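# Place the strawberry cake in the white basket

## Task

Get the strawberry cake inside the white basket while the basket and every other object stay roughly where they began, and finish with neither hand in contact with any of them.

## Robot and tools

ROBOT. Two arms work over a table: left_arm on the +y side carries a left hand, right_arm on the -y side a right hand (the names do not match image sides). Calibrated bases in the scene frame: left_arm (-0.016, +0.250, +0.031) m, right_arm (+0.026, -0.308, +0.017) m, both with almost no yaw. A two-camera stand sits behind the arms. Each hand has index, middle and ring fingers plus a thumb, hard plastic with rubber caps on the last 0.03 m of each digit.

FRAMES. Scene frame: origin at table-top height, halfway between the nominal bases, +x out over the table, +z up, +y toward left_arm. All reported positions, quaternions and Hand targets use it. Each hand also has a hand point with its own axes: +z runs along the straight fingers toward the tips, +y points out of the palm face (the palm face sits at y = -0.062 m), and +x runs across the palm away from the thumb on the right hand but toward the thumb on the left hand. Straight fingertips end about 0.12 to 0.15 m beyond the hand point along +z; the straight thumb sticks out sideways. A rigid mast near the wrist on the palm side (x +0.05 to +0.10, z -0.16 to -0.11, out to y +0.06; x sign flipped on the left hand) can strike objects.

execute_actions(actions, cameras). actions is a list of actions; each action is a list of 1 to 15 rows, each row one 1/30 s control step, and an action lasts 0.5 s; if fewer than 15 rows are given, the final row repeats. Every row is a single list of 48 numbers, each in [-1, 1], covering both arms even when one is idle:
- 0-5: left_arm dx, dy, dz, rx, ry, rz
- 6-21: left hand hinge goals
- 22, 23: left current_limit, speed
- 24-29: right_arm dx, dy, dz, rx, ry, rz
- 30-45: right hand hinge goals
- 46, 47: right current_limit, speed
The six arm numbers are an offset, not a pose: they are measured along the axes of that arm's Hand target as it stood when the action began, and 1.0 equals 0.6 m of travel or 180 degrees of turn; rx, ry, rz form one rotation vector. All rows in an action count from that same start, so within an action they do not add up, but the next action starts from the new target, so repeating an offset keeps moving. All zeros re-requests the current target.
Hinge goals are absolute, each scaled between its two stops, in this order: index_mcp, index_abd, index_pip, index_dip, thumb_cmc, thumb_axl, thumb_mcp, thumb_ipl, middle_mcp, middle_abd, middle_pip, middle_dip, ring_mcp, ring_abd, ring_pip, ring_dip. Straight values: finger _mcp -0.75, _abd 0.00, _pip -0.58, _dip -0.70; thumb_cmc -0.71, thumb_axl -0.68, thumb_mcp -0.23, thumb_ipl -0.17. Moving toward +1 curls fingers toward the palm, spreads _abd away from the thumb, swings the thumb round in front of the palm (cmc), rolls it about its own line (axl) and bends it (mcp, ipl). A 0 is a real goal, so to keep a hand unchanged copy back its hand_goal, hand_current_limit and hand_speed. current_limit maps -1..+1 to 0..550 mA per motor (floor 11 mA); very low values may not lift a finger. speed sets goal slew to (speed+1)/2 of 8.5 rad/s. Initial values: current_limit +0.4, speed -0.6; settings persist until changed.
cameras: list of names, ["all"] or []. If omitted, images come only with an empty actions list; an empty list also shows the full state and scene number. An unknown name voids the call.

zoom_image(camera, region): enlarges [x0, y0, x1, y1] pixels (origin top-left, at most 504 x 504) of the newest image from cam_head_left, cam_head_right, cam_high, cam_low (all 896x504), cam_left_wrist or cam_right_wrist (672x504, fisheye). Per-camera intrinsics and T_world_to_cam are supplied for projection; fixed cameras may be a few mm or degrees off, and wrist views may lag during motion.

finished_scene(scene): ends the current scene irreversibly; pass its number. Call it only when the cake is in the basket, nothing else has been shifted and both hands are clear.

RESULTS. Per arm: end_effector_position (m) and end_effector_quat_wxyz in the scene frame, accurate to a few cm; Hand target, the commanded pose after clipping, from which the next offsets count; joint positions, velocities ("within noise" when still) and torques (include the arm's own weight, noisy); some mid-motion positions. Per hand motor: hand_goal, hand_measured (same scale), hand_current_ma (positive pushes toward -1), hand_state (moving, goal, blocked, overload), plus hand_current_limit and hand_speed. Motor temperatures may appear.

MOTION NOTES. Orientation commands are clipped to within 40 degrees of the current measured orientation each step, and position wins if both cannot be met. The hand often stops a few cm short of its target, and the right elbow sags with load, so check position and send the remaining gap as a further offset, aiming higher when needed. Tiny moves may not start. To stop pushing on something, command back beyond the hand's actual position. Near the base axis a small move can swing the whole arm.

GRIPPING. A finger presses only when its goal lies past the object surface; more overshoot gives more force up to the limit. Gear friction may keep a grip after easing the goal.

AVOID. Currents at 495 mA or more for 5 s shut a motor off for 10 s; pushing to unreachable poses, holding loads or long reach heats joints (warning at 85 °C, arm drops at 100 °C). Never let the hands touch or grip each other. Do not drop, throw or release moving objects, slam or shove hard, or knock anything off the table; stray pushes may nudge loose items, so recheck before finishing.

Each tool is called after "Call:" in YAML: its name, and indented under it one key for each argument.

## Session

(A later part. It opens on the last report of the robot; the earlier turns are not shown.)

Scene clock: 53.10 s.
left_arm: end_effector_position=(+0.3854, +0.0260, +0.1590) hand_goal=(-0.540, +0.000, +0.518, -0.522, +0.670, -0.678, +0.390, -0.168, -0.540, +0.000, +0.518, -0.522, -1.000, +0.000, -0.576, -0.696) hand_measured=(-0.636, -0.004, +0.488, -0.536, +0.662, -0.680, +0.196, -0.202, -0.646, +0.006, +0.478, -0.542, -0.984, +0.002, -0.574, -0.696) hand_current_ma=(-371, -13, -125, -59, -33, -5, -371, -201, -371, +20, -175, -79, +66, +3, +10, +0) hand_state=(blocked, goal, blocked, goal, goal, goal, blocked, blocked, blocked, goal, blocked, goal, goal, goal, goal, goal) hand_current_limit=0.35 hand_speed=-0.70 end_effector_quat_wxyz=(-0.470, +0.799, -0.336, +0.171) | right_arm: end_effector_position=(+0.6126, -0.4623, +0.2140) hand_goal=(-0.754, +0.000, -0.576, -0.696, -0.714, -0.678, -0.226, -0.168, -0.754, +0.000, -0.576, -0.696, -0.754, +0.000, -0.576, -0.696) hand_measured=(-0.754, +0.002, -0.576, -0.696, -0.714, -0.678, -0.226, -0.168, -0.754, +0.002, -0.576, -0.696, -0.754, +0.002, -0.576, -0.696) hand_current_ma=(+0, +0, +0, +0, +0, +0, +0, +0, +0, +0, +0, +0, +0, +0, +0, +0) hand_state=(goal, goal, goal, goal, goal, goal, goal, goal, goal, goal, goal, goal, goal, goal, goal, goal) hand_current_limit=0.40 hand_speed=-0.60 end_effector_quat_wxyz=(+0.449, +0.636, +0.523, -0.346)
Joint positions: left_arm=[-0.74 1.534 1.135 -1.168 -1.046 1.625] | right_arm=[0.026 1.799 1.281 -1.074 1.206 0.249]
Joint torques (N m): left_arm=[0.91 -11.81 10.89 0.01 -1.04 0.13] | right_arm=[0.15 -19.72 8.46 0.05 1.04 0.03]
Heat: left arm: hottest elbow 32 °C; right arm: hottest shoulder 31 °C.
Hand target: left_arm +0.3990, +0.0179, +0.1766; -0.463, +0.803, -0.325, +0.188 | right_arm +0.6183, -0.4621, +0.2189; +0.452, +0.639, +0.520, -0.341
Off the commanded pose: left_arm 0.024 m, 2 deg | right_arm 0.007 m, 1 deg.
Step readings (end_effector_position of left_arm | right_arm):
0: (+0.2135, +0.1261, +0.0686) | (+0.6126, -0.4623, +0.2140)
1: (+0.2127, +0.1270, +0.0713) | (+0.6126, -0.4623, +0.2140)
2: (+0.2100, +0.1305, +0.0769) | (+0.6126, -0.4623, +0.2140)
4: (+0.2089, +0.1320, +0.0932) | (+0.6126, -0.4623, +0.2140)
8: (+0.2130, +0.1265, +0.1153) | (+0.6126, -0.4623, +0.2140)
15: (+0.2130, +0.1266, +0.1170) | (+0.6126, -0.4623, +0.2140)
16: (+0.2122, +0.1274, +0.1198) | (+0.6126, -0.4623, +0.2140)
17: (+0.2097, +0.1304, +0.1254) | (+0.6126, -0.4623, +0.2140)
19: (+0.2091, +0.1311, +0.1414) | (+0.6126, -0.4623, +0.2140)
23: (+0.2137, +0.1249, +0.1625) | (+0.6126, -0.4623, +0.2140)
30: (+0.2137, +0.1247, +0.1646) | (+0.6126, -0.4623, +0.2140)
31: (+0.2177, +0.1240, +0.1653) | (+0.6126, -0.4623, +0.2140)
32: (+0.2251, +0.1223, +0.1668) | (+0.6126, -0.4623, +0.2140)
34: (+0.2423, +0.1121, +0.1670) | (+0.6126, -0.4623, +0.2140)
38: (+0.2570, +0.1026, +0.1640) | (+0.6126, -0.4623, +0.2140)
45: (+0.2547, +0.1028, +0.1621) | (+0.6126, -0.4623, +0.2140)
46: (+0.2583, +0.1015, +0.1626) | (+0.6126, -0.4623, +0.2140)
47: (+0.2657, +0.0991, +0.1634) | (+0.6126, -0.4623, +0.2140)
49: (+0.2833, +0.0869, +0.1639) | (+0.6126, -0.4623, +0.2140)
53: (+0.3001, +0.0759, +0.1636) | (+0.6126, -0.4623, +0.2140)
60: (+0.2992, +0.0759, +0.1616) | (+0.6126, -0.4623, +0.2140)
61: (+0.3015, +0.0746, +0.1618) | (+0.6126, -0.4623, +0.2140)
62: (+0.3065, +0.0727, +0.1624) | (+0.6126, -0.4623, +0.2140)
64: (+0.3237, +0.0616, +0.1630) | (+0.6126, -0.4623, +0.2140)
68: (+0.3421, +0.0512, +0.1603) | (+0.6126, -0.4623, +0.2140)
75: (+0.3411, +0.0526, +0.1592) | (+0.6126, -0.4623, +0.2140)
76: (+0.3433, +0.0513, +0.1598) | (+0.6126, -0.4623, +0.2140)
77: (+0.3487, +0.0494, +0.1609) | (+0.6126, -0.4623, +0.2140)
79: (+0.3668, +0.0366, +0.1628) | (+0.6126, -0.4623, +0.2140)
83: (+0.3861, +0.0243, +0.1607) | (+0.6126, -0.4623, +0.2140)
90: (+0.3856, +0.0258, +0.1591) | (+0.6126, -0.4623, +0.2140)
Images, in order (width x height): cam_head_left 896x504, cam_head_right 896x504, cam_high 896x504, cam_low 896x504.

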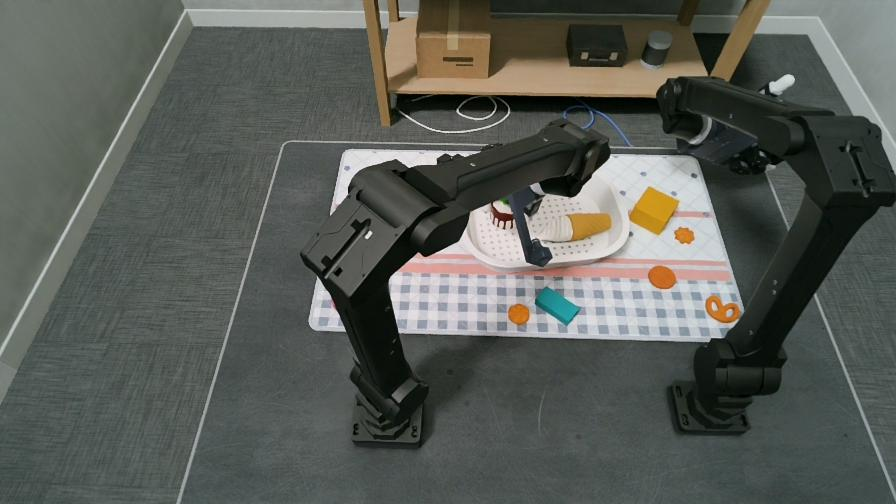

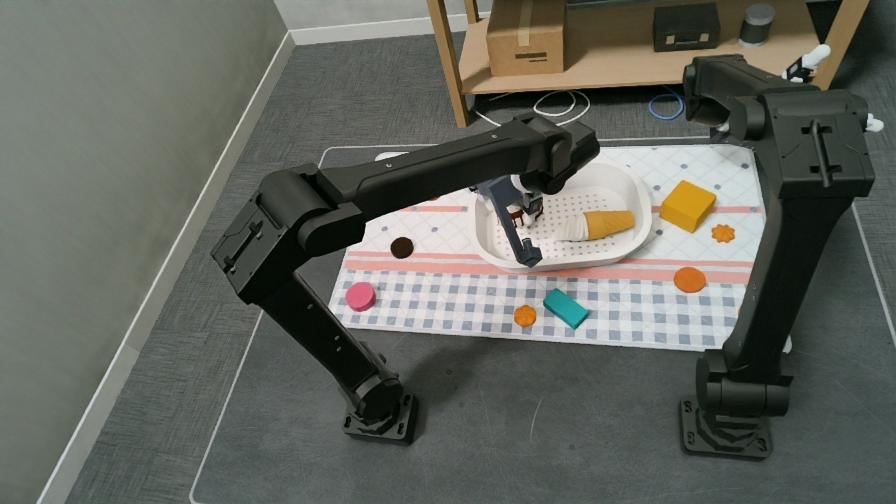

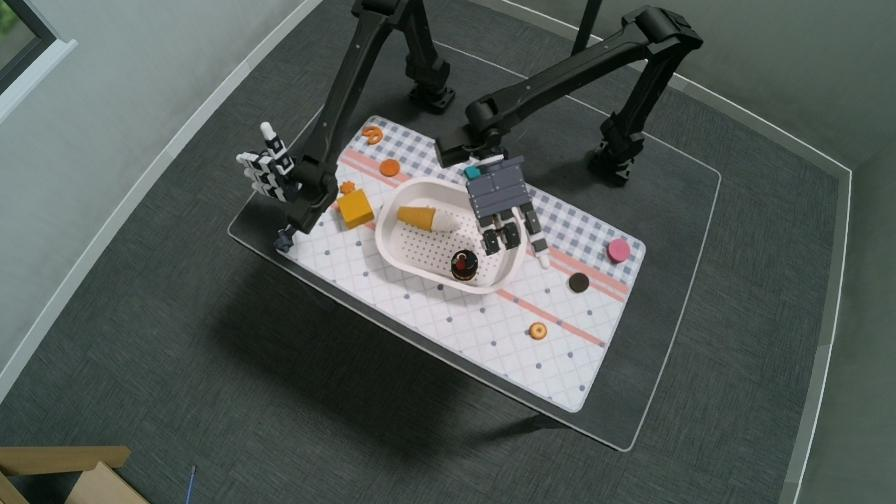

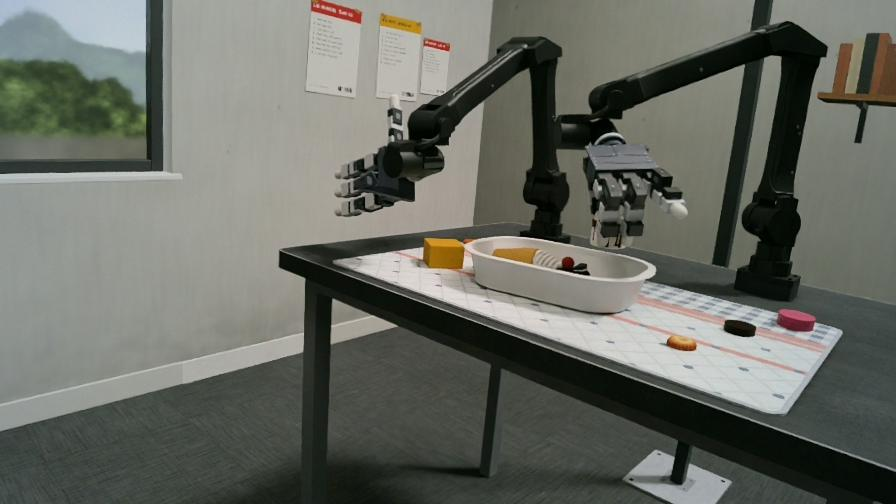

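Call:
execute_actions:
  actions:
    - [[-0.0083,0.0593,0.0303,0,-0.0481,-0.0278,-0.54,0,0.518,-0.522,0.671,-0.678,0.39,-0.168,-0.54,0,0.518,-0.522,-1,0,-0.576,-0.696,0.35,-0.7,0,0,0,0,0,0,-0.754,0,-0.576,-0.696,-0.714,-0.678,-0.226,-0.168,-0.754,0,-0.576,-0.696,-0.754,0,-0.576,-0.696,0.4,-0.6]]
    - [[-0.0092,0.0568,0.035,0,0,0,-0.54,0,0.518,-0.522,0.671,-0.678,0.39,-0.168,-0.54,0,0.518,-0.522,-1,0,-0.576,-0.696,0.35,-0.7,0,0,0,0,0,0,-0.754,0,-0.576,-0.696,-0.714,-0.678,-0.226,-0.168,-0.754,0,-0.576,-0.696,-0.754,0,-0.576,-0.696,0.4,-0.6]]
  cameras: ["cam_low","cam_head_right","cam_head_left","cam_high"]

Call:
zoom_image:
  camera: "cam_head_left"
  region: [440, 150, 620, 290]

Call:
zoom_image:
  camera: "cam_high"
  region: [370, 160, 570, 310]

Scene clock: 77.60 s.
left_arm: end_effector_position=(+0.3894, +0.0252, +0.0990) hand_goal=(-0.540, +0.000, +0.518, -0.522, +0.670, -0.678, +0.390, -0.168, -0.540, +0.000, +0.518, -0.522, -1.000, +0.000, -0.576, -0.696) hand_measured=(-0.634, -0.004, +0.488, -0.536, +0.662, -0.680, +0.196, -0.202, -0.646, +0.006, +0.478, -0.542, -0.986, +0.000, -0.574, -0.696) hand_current_ma=(-371, -14, -126, -59, -36, -6, -371, -201, -371, +20, -175, -79, +62, +2, +9, +0) hand_state=(blocked, goal, blocked, goal, goal, goal, blocked, blocked, blocked, goal, blocked, goal, goal, goal, goal, goal) hand_current_limit=0.35 hand_speed=-0.70 end_effector_quat_wxyz=(-0.479, +0.827, -0.258, +0.141) | right_arm: end_effector_position=(+0.6126, -0.4623, +0.2140) hand_goal=(-0.754, +0.000, -0.576, -0.696, -0.714, -0.678, -0.226, -0.168, -0.754, +0.000, -0.576, -0.696, -0.754, +0.000, -0.576, -0.696) hand_measured=(-0.754, +0.002, -0.576, -0.696, -0.714, -0.678, -0.226, -0.168, -0.754, +0.002, -0.576, -0.696, -0.754, +0.002, -0.576, -0.696) hand_current_ma=(+0, +0, +0, +0, +0, +0, +0, +0, +0, +0, +0, +0, +0, +0, +0, +0) hand_state=(goal, goal, goal, goal, goal, goal, goal, goal, goal, goal, goal, goal, goal, goal, goal, goal) hand_current_limit=0.40 hand_speed=-0.60 end_effector_quat_wxyz=(+0.449, +0.636, +0.523, -0.346)
Joint positions: left_arm=[-0.74 1.699 1.156 -1.287 -1.025 1.286] | right_arm=[0.026 1.799 1.281 -1.074 1.206 0.249]
Joint torques (N m): left_arm=[0.21 -12.63 6.13 -0.24 -1.08 -0.11] | right_arm=[0.5 -19.9 8.47 0.12 1.04 0.03]
Heat: left arm: hottest elbow 35 °C; right arm: hottest elbow 33 °C.
Hand target: left_arm +0.3901, +0.0239, +0.0968; -0.478, +0.828, -0.254, +0.147 | right_arm +0.6183, -0.4621, +0.2189; +0.452, +0.639, +0.520, -0.341
Off the commanded pose: left_arm 0.003 m, 1 deg | right_arm 0.007 m, 1 deg.
Step readings (end_effector_position of left_arm | right_arm):
0: (+0.3853, +0.0260, +0.1590) | (+0.6126, -0.4623, +0.2140)
1: (+0.3844, +0.0266, +0.1570) | (+0.6126, -0.4623, +0.2140)
2: (+0.3840, +0.0274, +0.1556) | (+0.6126, -0.4623, +0.2140)
4: (+0.3809, +0.0304, +0.1439) | (+0.6126, -0.4623, +0.2140)
8: (+0.3746, +0.0361, +0.1159) | (+0.6126, -0.4623, +0.2140)
15: (+0.3765, +0.0361, +0.1121) | (+0.6126, -0.4623, +0.2140)
16: (+0.3791, +0.0339, +0.1120) | (+0.6126, -0.4623, +0.2140)
17: (+0.3823, +0.0312, +0.1114) | (+0.6126, -0.4623, +0.2140)
19: (+0.3877, +0.0264, +0.1077) | (+0.6126, -0.4623, +0.2140)
23: (+0.3900, +0.0246, +0.1009) | (+0.6126, -0.4623, +0.2140)
30: (+0.3893, +0.0252, +0.0990) | (+0.6126, -0.4623, +0.2140)
Images, in order (width x height): cam_head_left 896x504, cam_head_right 896x504, cam_high 896x504, cam_low 896x504.

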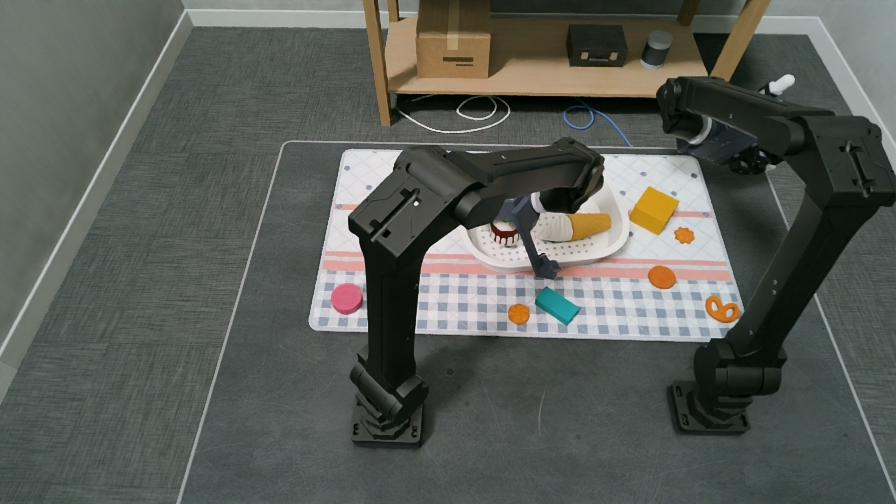

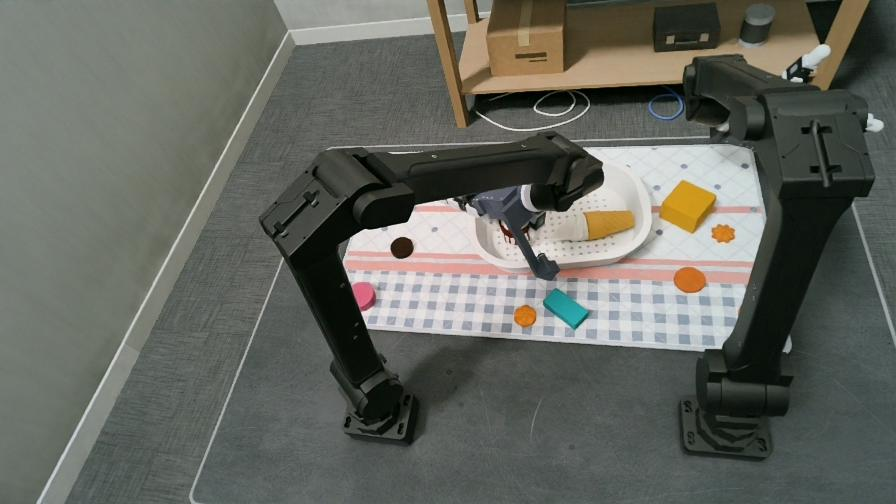

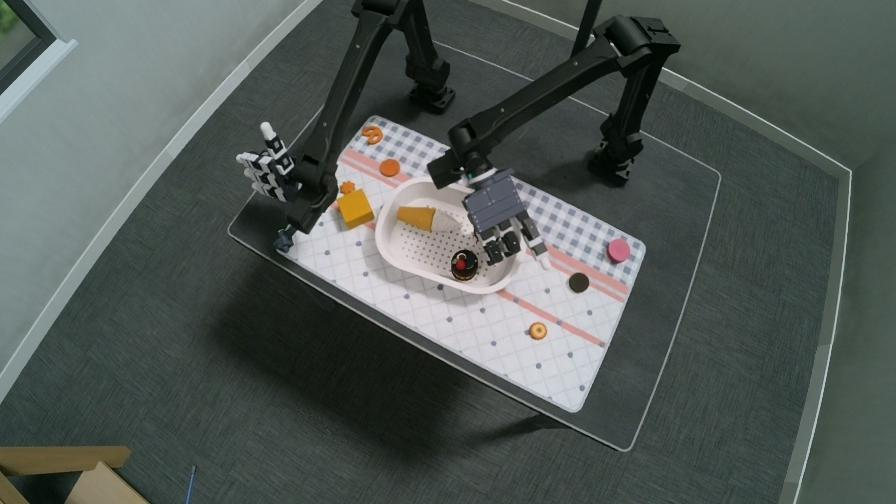

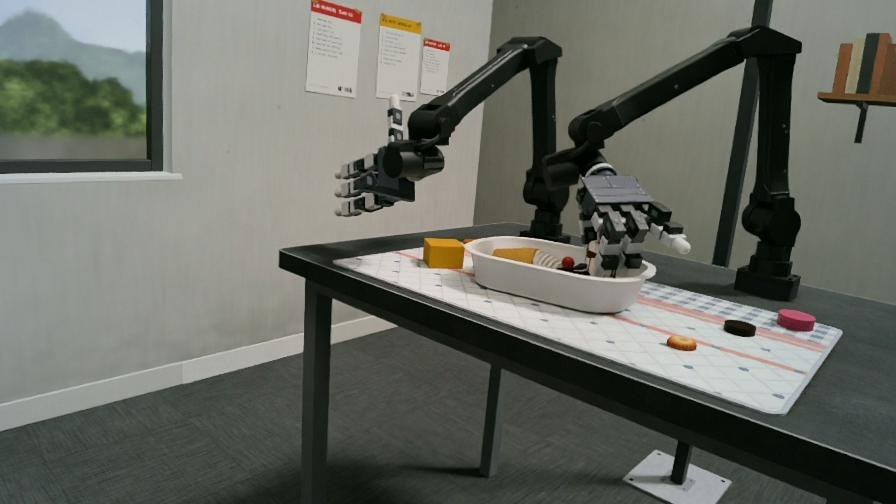

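Scaled by 2.800 from the camera's 896x504 image, which has a finer 1280x720 frame.

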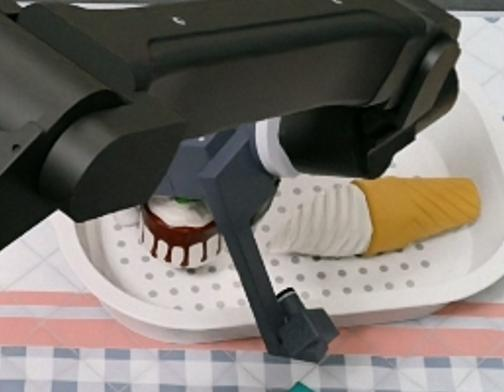

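Scaled by 2.520 from the camera's 896x504 image, which has a finer 1280x720 frame.

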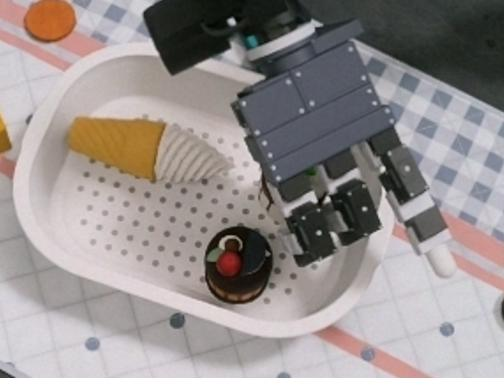

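Call:
execute_actions:
  actions:
    - [[-0.0092,0.0512,0.0247,0,0,0,-0.54,0,0.518,-0.522,0.671,-0.678,0.39,-0.168,-0.54,0,0.518,-0.522,-1,0,-0.576,-0.696,0.35,-0.7,0,0,0,0,0,0,-0.754,0,-0.576,-0.696,-0.714,-0.678,-0.226,-0.168,-0.754,0,-0.576,-0.696,-0.754,0,-0.576,-0.696,0.4,-0.6]]
    - [[0,0.0058,0.0033,0,0,0,-0.54,0,0.518,-0.522,0.671,-0.678,0.39,-0.168,-0.54,0,0.518,-0.522,-1,0,-0.576,-0.696,0.35,-0.7,0,0,0,0,0,0,-0.754,0,-0.576,-0.696,-0.714,-0.678,-0.226,-0.168,-0.754,0,-0.576,-0.696,-0.754,0,-0.576,-0.696,0.4,-0.6]]
  cameras: ["cam_head_left","cam_low","cam_left_wrist"]

Call:
zoom_image:
  camera: "cam_head_left"
  region: [440, 150, 620, 290]

Scene clock: 88.20 s.
left_arm: end_effector_position=(+0.3857, +0.0275, +0.0653) hand_goal=(-0.540, +0.000, +0.518, -0.522, +0.670, -0.678, +0.390, -0.168, -0.540, +0.000, +0.518, -0.522, -1.000, +0.000, -0.576, -0.696) hand_measured=(-0.632, -0.004, +0.488, -0.534, +0.660, -0.680, +0.190, -0.202, -0.642, +0.006, +0.480, -0.540, -0.986, +0.000, -0.574, -0.696) hand_current_ma=(-371, -14, -124, -52, -40, -8, -371, -204, -371, +21, -167, -75, +58, +1, +9, +0) hand_state=(blocked, goal, blocked, goal, goal, goal, blocked, blocked, blocked, goal, blocked, goal, goal, goal, goal, goal) hand_current_limit=0.35 hand_speed=-0.70 end_effector_quat_wxyz=(-0.481, +0.826, -0.256, +0.143) | right_arm: end_effector_position=(+0.6126, -0.4623, +0.2140) hand_goal=(-0.754, +0.000, -0.576, -0.696, -0.714, -0.678, -0.226, -0.168, -0.754, +0.000, -0.576, -0.696, -0.754, +0.000, -0.576, -0.696) hand_measured=(-0.754, +0.002, -0.576, -0.696, -0.714, -0.678, -0.226, -0.168, -0.754, +0.002, -0.576, -0.696, -0.754, +0.002, -0.576, -0.696) hand_current_ma=(+0, +0, +0, +0, +0, +0, +0, +0, +0, +0, +0, +0, +0, +0, +0, +0) hand_state=(goal, goal, goal, goal, goal, goal, goal, goal, goal, goal, goal, goal, goal, goal, goal, goal) hand_current_limit=0.40 hand_speed=-0.60 end_effector_quat_wxyz=(+0.449, +0.636, +0.523, -0.346)
Joint positions: left_arm=[-0.744 1.742 1.107 -1.205 -1.03 1.27] | right_arm=[0.026 1.799 1.281 -1.074 1.206 0.249]
Joint torques (N m): left_arm=[0.03 -12.22 5.38 -0.01 -0.76 -0.11] | right_arm=[0.32 -19.37 8.65 0.16 1.05 0.03]
Heat: left arm: hottest elbow 34 °C; right arm: hottest elbow 33 °C.
Hand target: left_arm +0.3841, +0.0249, +0.0587; -0.478, +0.828, -0.254, +0.147 | right_arm +0.6183, -0.4621, +0.2189; +0.452, +0.639, +0.520, -0.341
Off the commanded pose: left_arm 0.007 m, 1 deg | right_arm 0.007 m, 1 deg.
Step readings (end_effector_position of left_arm | right_arm):
0: (+0.3894, +0.0252, +0.0990) | (+0.6126, -0.4623, +0.2140)
1: (+0.3895, +0.0253, +0.0965) | (+0.6126, -0.4623, +0.2140)
2: (+0.3906, +0.0248, +0.0933) | (+0.6126, -0.4623, +0.2140)
4: (+0.3883, +0.0270, +0.0817) | (+0.6126, -0.4623, +0.2140)
8: (+0.3848, +0.0286, +0.0655) | (+0.6126, -0.4623, +0.2140)
15: (+0.3848, +0.0283, +0.0654) | (+0.6126, -0.4623, +0.2140)
16: (+0.3850, +0.0281, +0.0653) | (+0.6126, -0.4623, +0.2140)
17: (+0.3853, +0.0279, +0.0653) | (+0.6126, -0.4623, +0.2140)
19: (+0.3857, +0.0275, +0.0653) | (+0.6126, -0.4623, +0.2140)
23: (+0.3857, +0.0275, +0.0653) | (+0.6126, -0.4623, +0.2140)
30: (+0.3857, +0.0275, +0.0653) | (+0.6126, -0.4623, +0.2140)
camera_calibration:
cam_left_wrist: T_world_to_cam=[[-0.475655, 0.681539, 0.556108, 0.0946728], [0.158569, -0.555413, 0.816316, -0.142903], [0.865221, 0.476466, 0.156114, -0.233405], [0, 0, 0, 1]] pos_world=[0.269638, -0.0326838, 0.100443]
Images, in order (width x height): cam_head_left 896x504, cam_low 896x504, cam_left_wrist 672x504.

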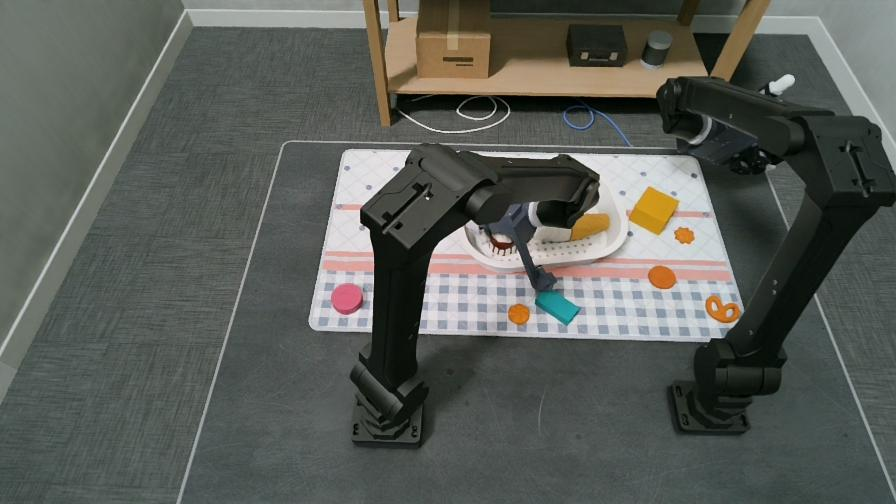

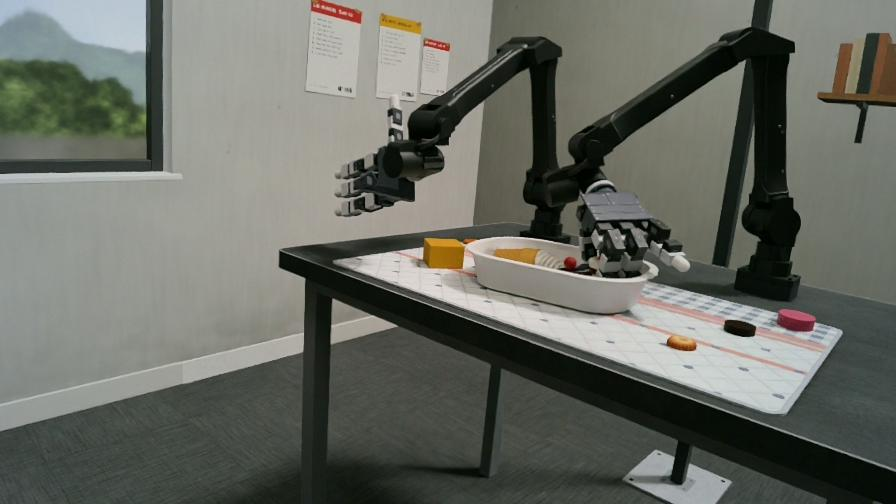

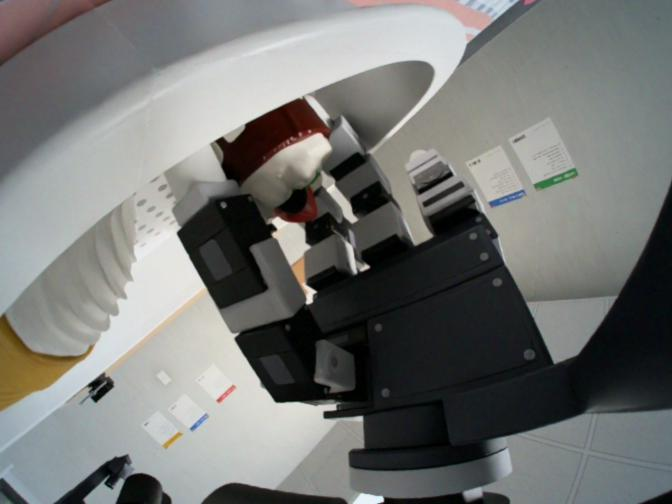

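Scaled by 2.800 from the camera's 896x504 image, which has a finer 1280x720 frame.

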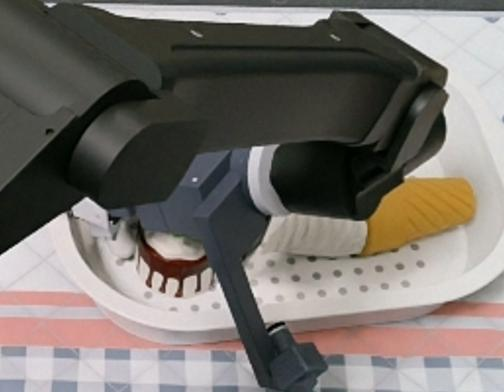

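Call:
execute_actions:
  actions:
    - [[0,-0.0087,-0.005,0,0,0,-0.62,0,0.518,-0.522,0.671,-0.678,0.2,-0.168,-0.63,0,0.518,-0.522,-1,0,-0.576,-0.696,0.35,-0.8,0,0,0,0,0,0,-0.754,0,-0.576,-0.696,-0.714,-0.678,-0.226,-0.168,-0.754,0,-0.576,-0.696,-0.754,0,-0.576,-0.696,0.4,-0.6]]
    - [[0,0,0,0,0,0,-0.72,0,0.518,-0.522,0.671,-0.678,0.1,-0.168,-0.71,0,0.518,-0.522,-1,0,-0.576,-0.696,0.35,-0.85,0,0,0,0,0,0,-0.754,0,-0.576,-0.696,-0.714,-0.678,-0.226,-0.168,-0.754,0,-0.576,-0.696,-0.754,0,-0.576,-0.696,0.4,-0.6]]
  cameras: ["cam_head_left","cam_left_wrist"]

Scene clock: 92.53 s.
left_arm: end_effector_position=(+0.3853, +0.0273, +0.0650) hand_goal=(-0.720, +0.000, +0.518, -0.522, +0.670, -0.678, +0.100, -0.168, -0.710, +0.000, +0.518, -0.522, -1.000, +0.000, -0.576, -0.696) hand_measured=(-0.704, -0.004, +0.514, -0.524, +0.664, -0.680, +0.102, -0.170, -0.694, +0.002, +0.516, -0.526, -0.986, +0.000, -0.574, -0.696) hand_current_ma=(+72, -12, -12, -10, -20, -7, +9, -10, +69, +8, -9, -12, +58, +1, +9, +0) hand_state=(goal, goal, goal, goal, goal, goal, goal, goal, goal, goal, goal, goal, goal, goal, goal, goal) hand_current_limit=0.35 hand_speed=-0.85 end_effector_quat_wxyz=(-0.480, +0.827, -0.256, +0.142) | right_arm: end_effector_position=(+0.6126, -0.4623, +0.2140) hand_goal=(-0.754, +0.000, -0.576, -0.696, -0.714, -0.678, -0.226, -0.168, -0.754, +0.000, -0.576, -0.696, -0.754, +0.000, -0.576, -0.696) hand_measured=(-0.754, +0.002, -0.576, -0.696, -0.714, -0.678, -0.226, -0.168, -0.754, +0.002, -0.576, -0.696, -0.754, +0.002, -0.576, -0.696) hand_current_ma=(+0, +0, +0, +0, +0, +0, +0, +0, +0, +0, +0, +0, +0, +0, +0, +0) hand_state=(goal, goal, goal, goal, goal, goal, goal, goal, goal, goal, goal, goal, goal, goal, goal, goal) hand_current_limit=0.40 hand_speed=-0.60 end_effector_quat_wxyz=(+0.449, +0.636, +0.523, -0.346)
Joint positions: left_arm=[-0.744 1.742 1.107 -1.205 -1.027 1.27] | right_arm=[0.026 1.799 1.281 -1.074 1.206 0.249]
Joint torques (N m): left_arm=[0.03 -13.04 5.86 -0.54 -0.88 -0.1] | right_arm=[0.67 -19.55 8.42 0.1 1.07 -0.01]
Heat: left arm: hottest elbow 34 °C; right arm: hottest elbow 33 °C.
Hand target: left_arm +0.3841, +0.0250, +0.0647; -0.478, +0.828, -0.254, +0.147 | right_arm +0.6183, -0.4621, +0.2189; +0.452, +0.639, +0.520, -0.341
Off the commanded pose: left_arm 0.003 m, 1 deg | right_arm 0.007 m, 1 deg.
Step readings (end_effector_position of left_arm | right_arm):
0: (+0.3857, +0.0275, +0.0653) | (+0.6126, -0.4623, +0.2140)
1: (+0.3857, +0.0275, +0.0653) | (+0.6126, -0.4623, +0.2140)
2: (+0.3857, +0.0275, +0.0653) | (+0.6126, -0.4623, +0.2140)
4: (+0.3857, +0.0275, +0.0653) | (+0.6126, -0.4623, +0.2140)
8: (+0.3856, +0.0275, +0.0652) | (+0.6126, -0.4623, +0.2140)
15: (+0.3856, +0.0275, +0.0652) | (+0.6126, -0.4623, +0.2140)
16: (+0.3856, +0.0275, +0.0652) | (+0.6126, -0.4623, +0.2140)
17: (+0.3855, +0.0274, +0.0651) | (+0.6126, -0.4623, +0.2140)
19: (+0.3853, +0.0273, +0.0650) | (+0.6126, -0.4623, +0.2140)
23: (+0.3853, +0.0273, +0.0650) | (+0.6126, -0.4623, +0.2140)
30: (+0.3853, +0.0273, +0.0650) | (+0.6126, -0.4623, +0.2140)
camera_calibration:
cam_left_wrist: T_world_to_cam=[[-0.475063, 0.682376, 0.555589, 0.0946496], [0.160662, -0.55351, 0.817199, -0.143706], [0.865161, 0.477483, 0.15332, -0.232767], [0, 0, 0, 1]] pos_world=[0.269434, -0.0329867, 0.100538]
Images, in order (width x height): cam_head_left 896x504, cam_left_wrist 672x504.

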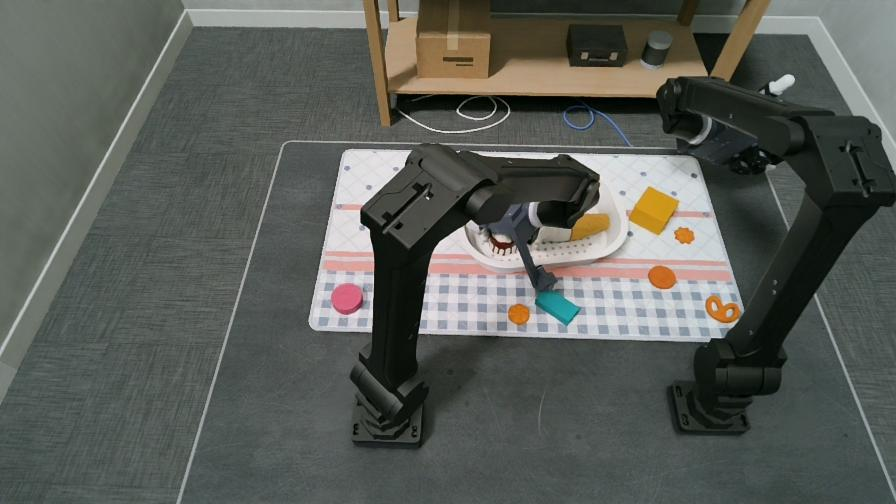

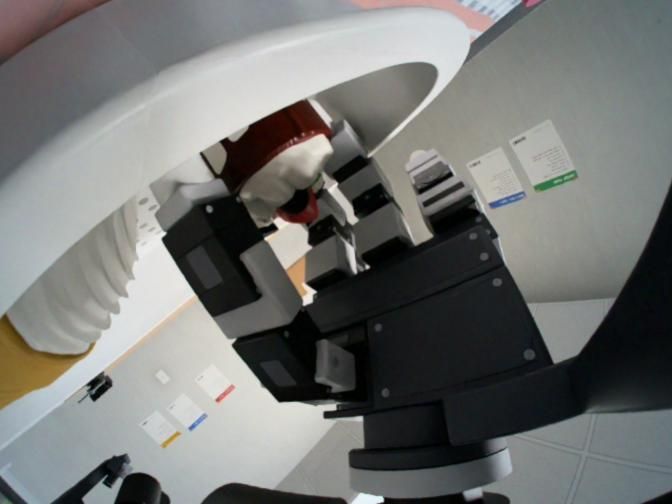

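Call:
execute_actions:
  actions:
    - [[0.0259,-0.0637,-0.0398,0,0,0,-0.71,0,0.518,-0.522,0.671,-0.678,0.1,-0.168,-0.7,0,0.518,-0.522,-1,0,-0.576,-0.696,0.35,-0.85,0,0,0,0,0,0,-0.754,0,-0.576,-0.696,-0.714,-0.678,-0.226,-0.168,-0.754,0,-0.576,-0.696,-0.754,0,-0.576,-0.696,0.4,-0.6]]
    - [[0,-0.0722,-0.0417,0,0,0,-0.71,0,0.518,-0.522,0.671,-0.678,0.1,-0.168,-0.7,0,0.518,-0.522,-1,0,-0.576,-0.696,0.35,-0.85,0,0,0,0,0,0,-0.754,0,-0.576,-0.696,-0.714,-0.678,-0.226,-0.168,-0.754,0,-0.576,-0.696,-0.754,0,-0.576,-0.696,0.4,-0.6]]
    - [[0,-0.0577,-0.0333,0,0,0,-0.71,0,0.518,-0.522,0.671,-0.678,0.1,-0.168,-0.7,0,0.518,-0.522,-1,0,-0.576,-0.696,0.35,-0.85,0,0,0,0,0,0,-0.754,0,-0.576,-0.696,-0.714,-0.678,-0.226,-0.168,-0.754,0,-0.576,-0.696,-0.754,0,-0.576,-0.696,0.4,-0.6]]
  cameras: ["cam_head_left","cam_low","cam_high"]

Scene clock: 97.97 s.
left_arm: end_effector_position=(+0.3874, +0.0245, +0.1834) hand_goal=(-0.710, +0.000, +0.518, -0.522, +0.670, -0.678, +0.100, -0.168, -0.700, +0.000, +0.518, -0.522, -1.000, +0.000, -0.576, -0.696) hand_measured=(-0.702, -0.004, +0.514, -0.524, +0.666, -0.680, +0.102, -0.170, -0.690, -0.002, +0.518, -0.526, -0.986, +0.000, -0.574, -0.696) hand_current_ma=(+31, -10, -12, -10, -15, -7, +9, -10, +41, -5, -1, -12, +61, +0, +9, +0) hand_state=(goal, goal, goal, goal, goal, goal, goal, goal, goal, goal, goal, goal, goal, goal, goal, goal) hand_current_limit=0.35 hand_speed=-0.85 end_effector_quat_wxyz=(-0.483, +0.825, -0.261, +0.132) | right_arm: end_effector_position=(+0.6126, -0.4623, +0.2140) hand_goal=(-0.754, +0.000, -0.576, -0.696, -0.714, -0.678, -0.226, -0.168, -0.754, +0.000, -0.576, -0.696, -0.754, +0.000, -0.576, -0.696) hand_measured=(-0.754, +0.002, -0.576, -0.696, -0.714, -0.678, -0.226, -0.168, -0.754, +0.002, -0.576, -0.696, -0.754, +0.002, -0.576, -0.696) hand_current_ma=(+0, +0, +0, +0, +0, +0, +0, +0, +0, +0, +0, +0, +0, +0, +0, +0) hand_state=(goal, goal, goal, goal, goal, goal, goal, goal, goal, goal, goal, goal, goal, goal, goal, goal) hand_current_limit=0.40 hand_speed=-0.60 end_effector_quat_wxyz=(+0.449, +0.636, +0.523, -0.346)
Joint positions: left_arm=[-0.744 1.618 1.294 -1.54 -1.023 1.271] | right_arm=[0.026 1.799 1.281 -1.074 1.206 0.249]
Joint torques (N m): left_arm=[0.15 -12.69 10.89 -1.28 -1.05 -0.05] | right_arm=[0.56 -19.19 8.51 0.02 1.05 0.03]
Heat: left arm: hottest elbow 34 °C; right arm: hottest elbow 33 °C.
Hand target: left_arm +0.3961, +0.0151, +0.1996; -0.478, +0.828, -0.254, +0.146 | right_arm +0.6183, -0.4621, +0.2189; +0.452, +0.639, +0.520, -0.341
Off the commanded pose: left_arm 0.021 m, 2 deg | right_arm 0.007 m, 1 deg.
Step readings (end_effector_position of left_arm | right_arm):
0: (+0.3853, +0.0273, +0.0650) | (+0.6126, -0.4623, +0.2140)
1: (+0.3845, +0.0277, +0.0667) | (+0.6126, -0.4623, +0.2140)
2: (+0.3826, +0.0291, +0.0691) | (+0.6126, -0.4623, +0.2140)
4: (+0.3820, +0.0296, +0.0783) | (+0.6126, -0.4623, +0.2140)
8: (+0.3857, +0.0262, +0.0933) | (+0.6126, -0.4623, +0.2140)
15: (+0.3864, +0.0256, +0.0962) | (+0.6126, -0.4623, +0.2140)
16: (+0.3854, +0.0263, +0.0988) | (+0.6126, -0.4623, +0.2140)
17: (+0.3824, +0.0290, +0.1021) | (+0.6126, -0.4623, +0.2140)
19: (+0.3804, +0.0308, +0.1157) | (+0.6126, -0.4623, +0.2140)
23: (+0.3859, +0.0259, +0.1426) | (+0.6126, -0.4623, +0.2140)
30: (+0.3887, +0.0235, +0.1504) | (+0.6126, -0.4623, +0.2140)
31: (+0.3878, +0.0242, +0.1523) | (+0.6126, -0.4623, +0.2140)
32: (+0.3855, +0.0263, +0.1550) | (+0.6126, -0.4623, +0.2140)
34: (+0.3838, +0.0278, +0.1643) | (+0.6126, -0.4623, +0.2140)
38: (+0.3870, +0.0248, +0.1801) | (+0.6126, -0.4623, +0.2140)
45: (+0.3875, +0.0244, +0.1834) | (+0.6126, -0.4623, +0.2140)
Images, in order (width x height): cam_head_left 896x504, cam_high 896x504, cam_low 896x504.

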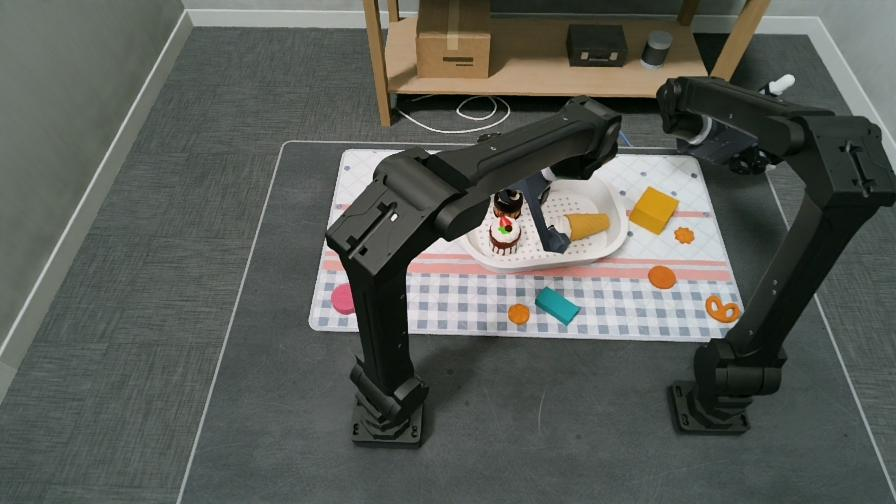

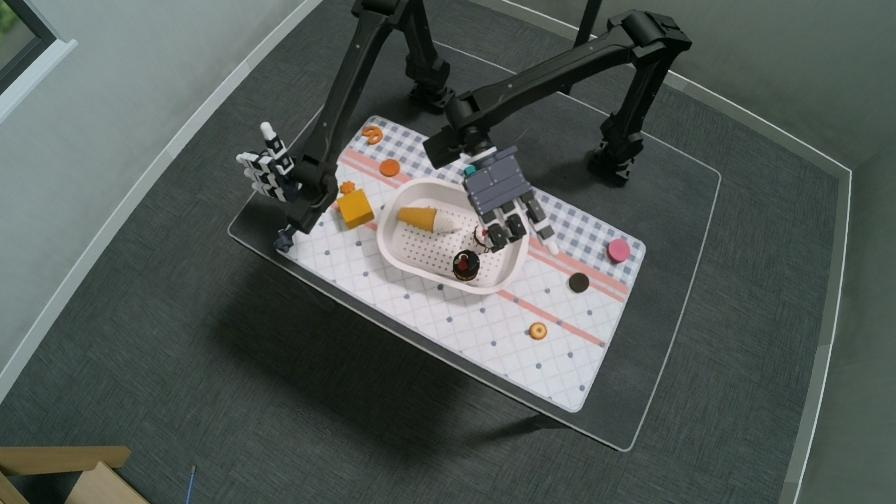

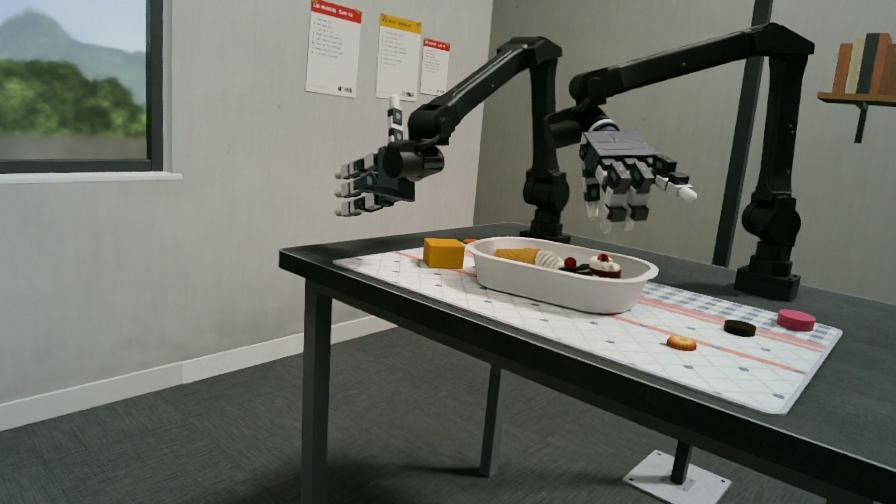

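Call:
finished_scene:
  scene: 3

The scene is finished: the task was done.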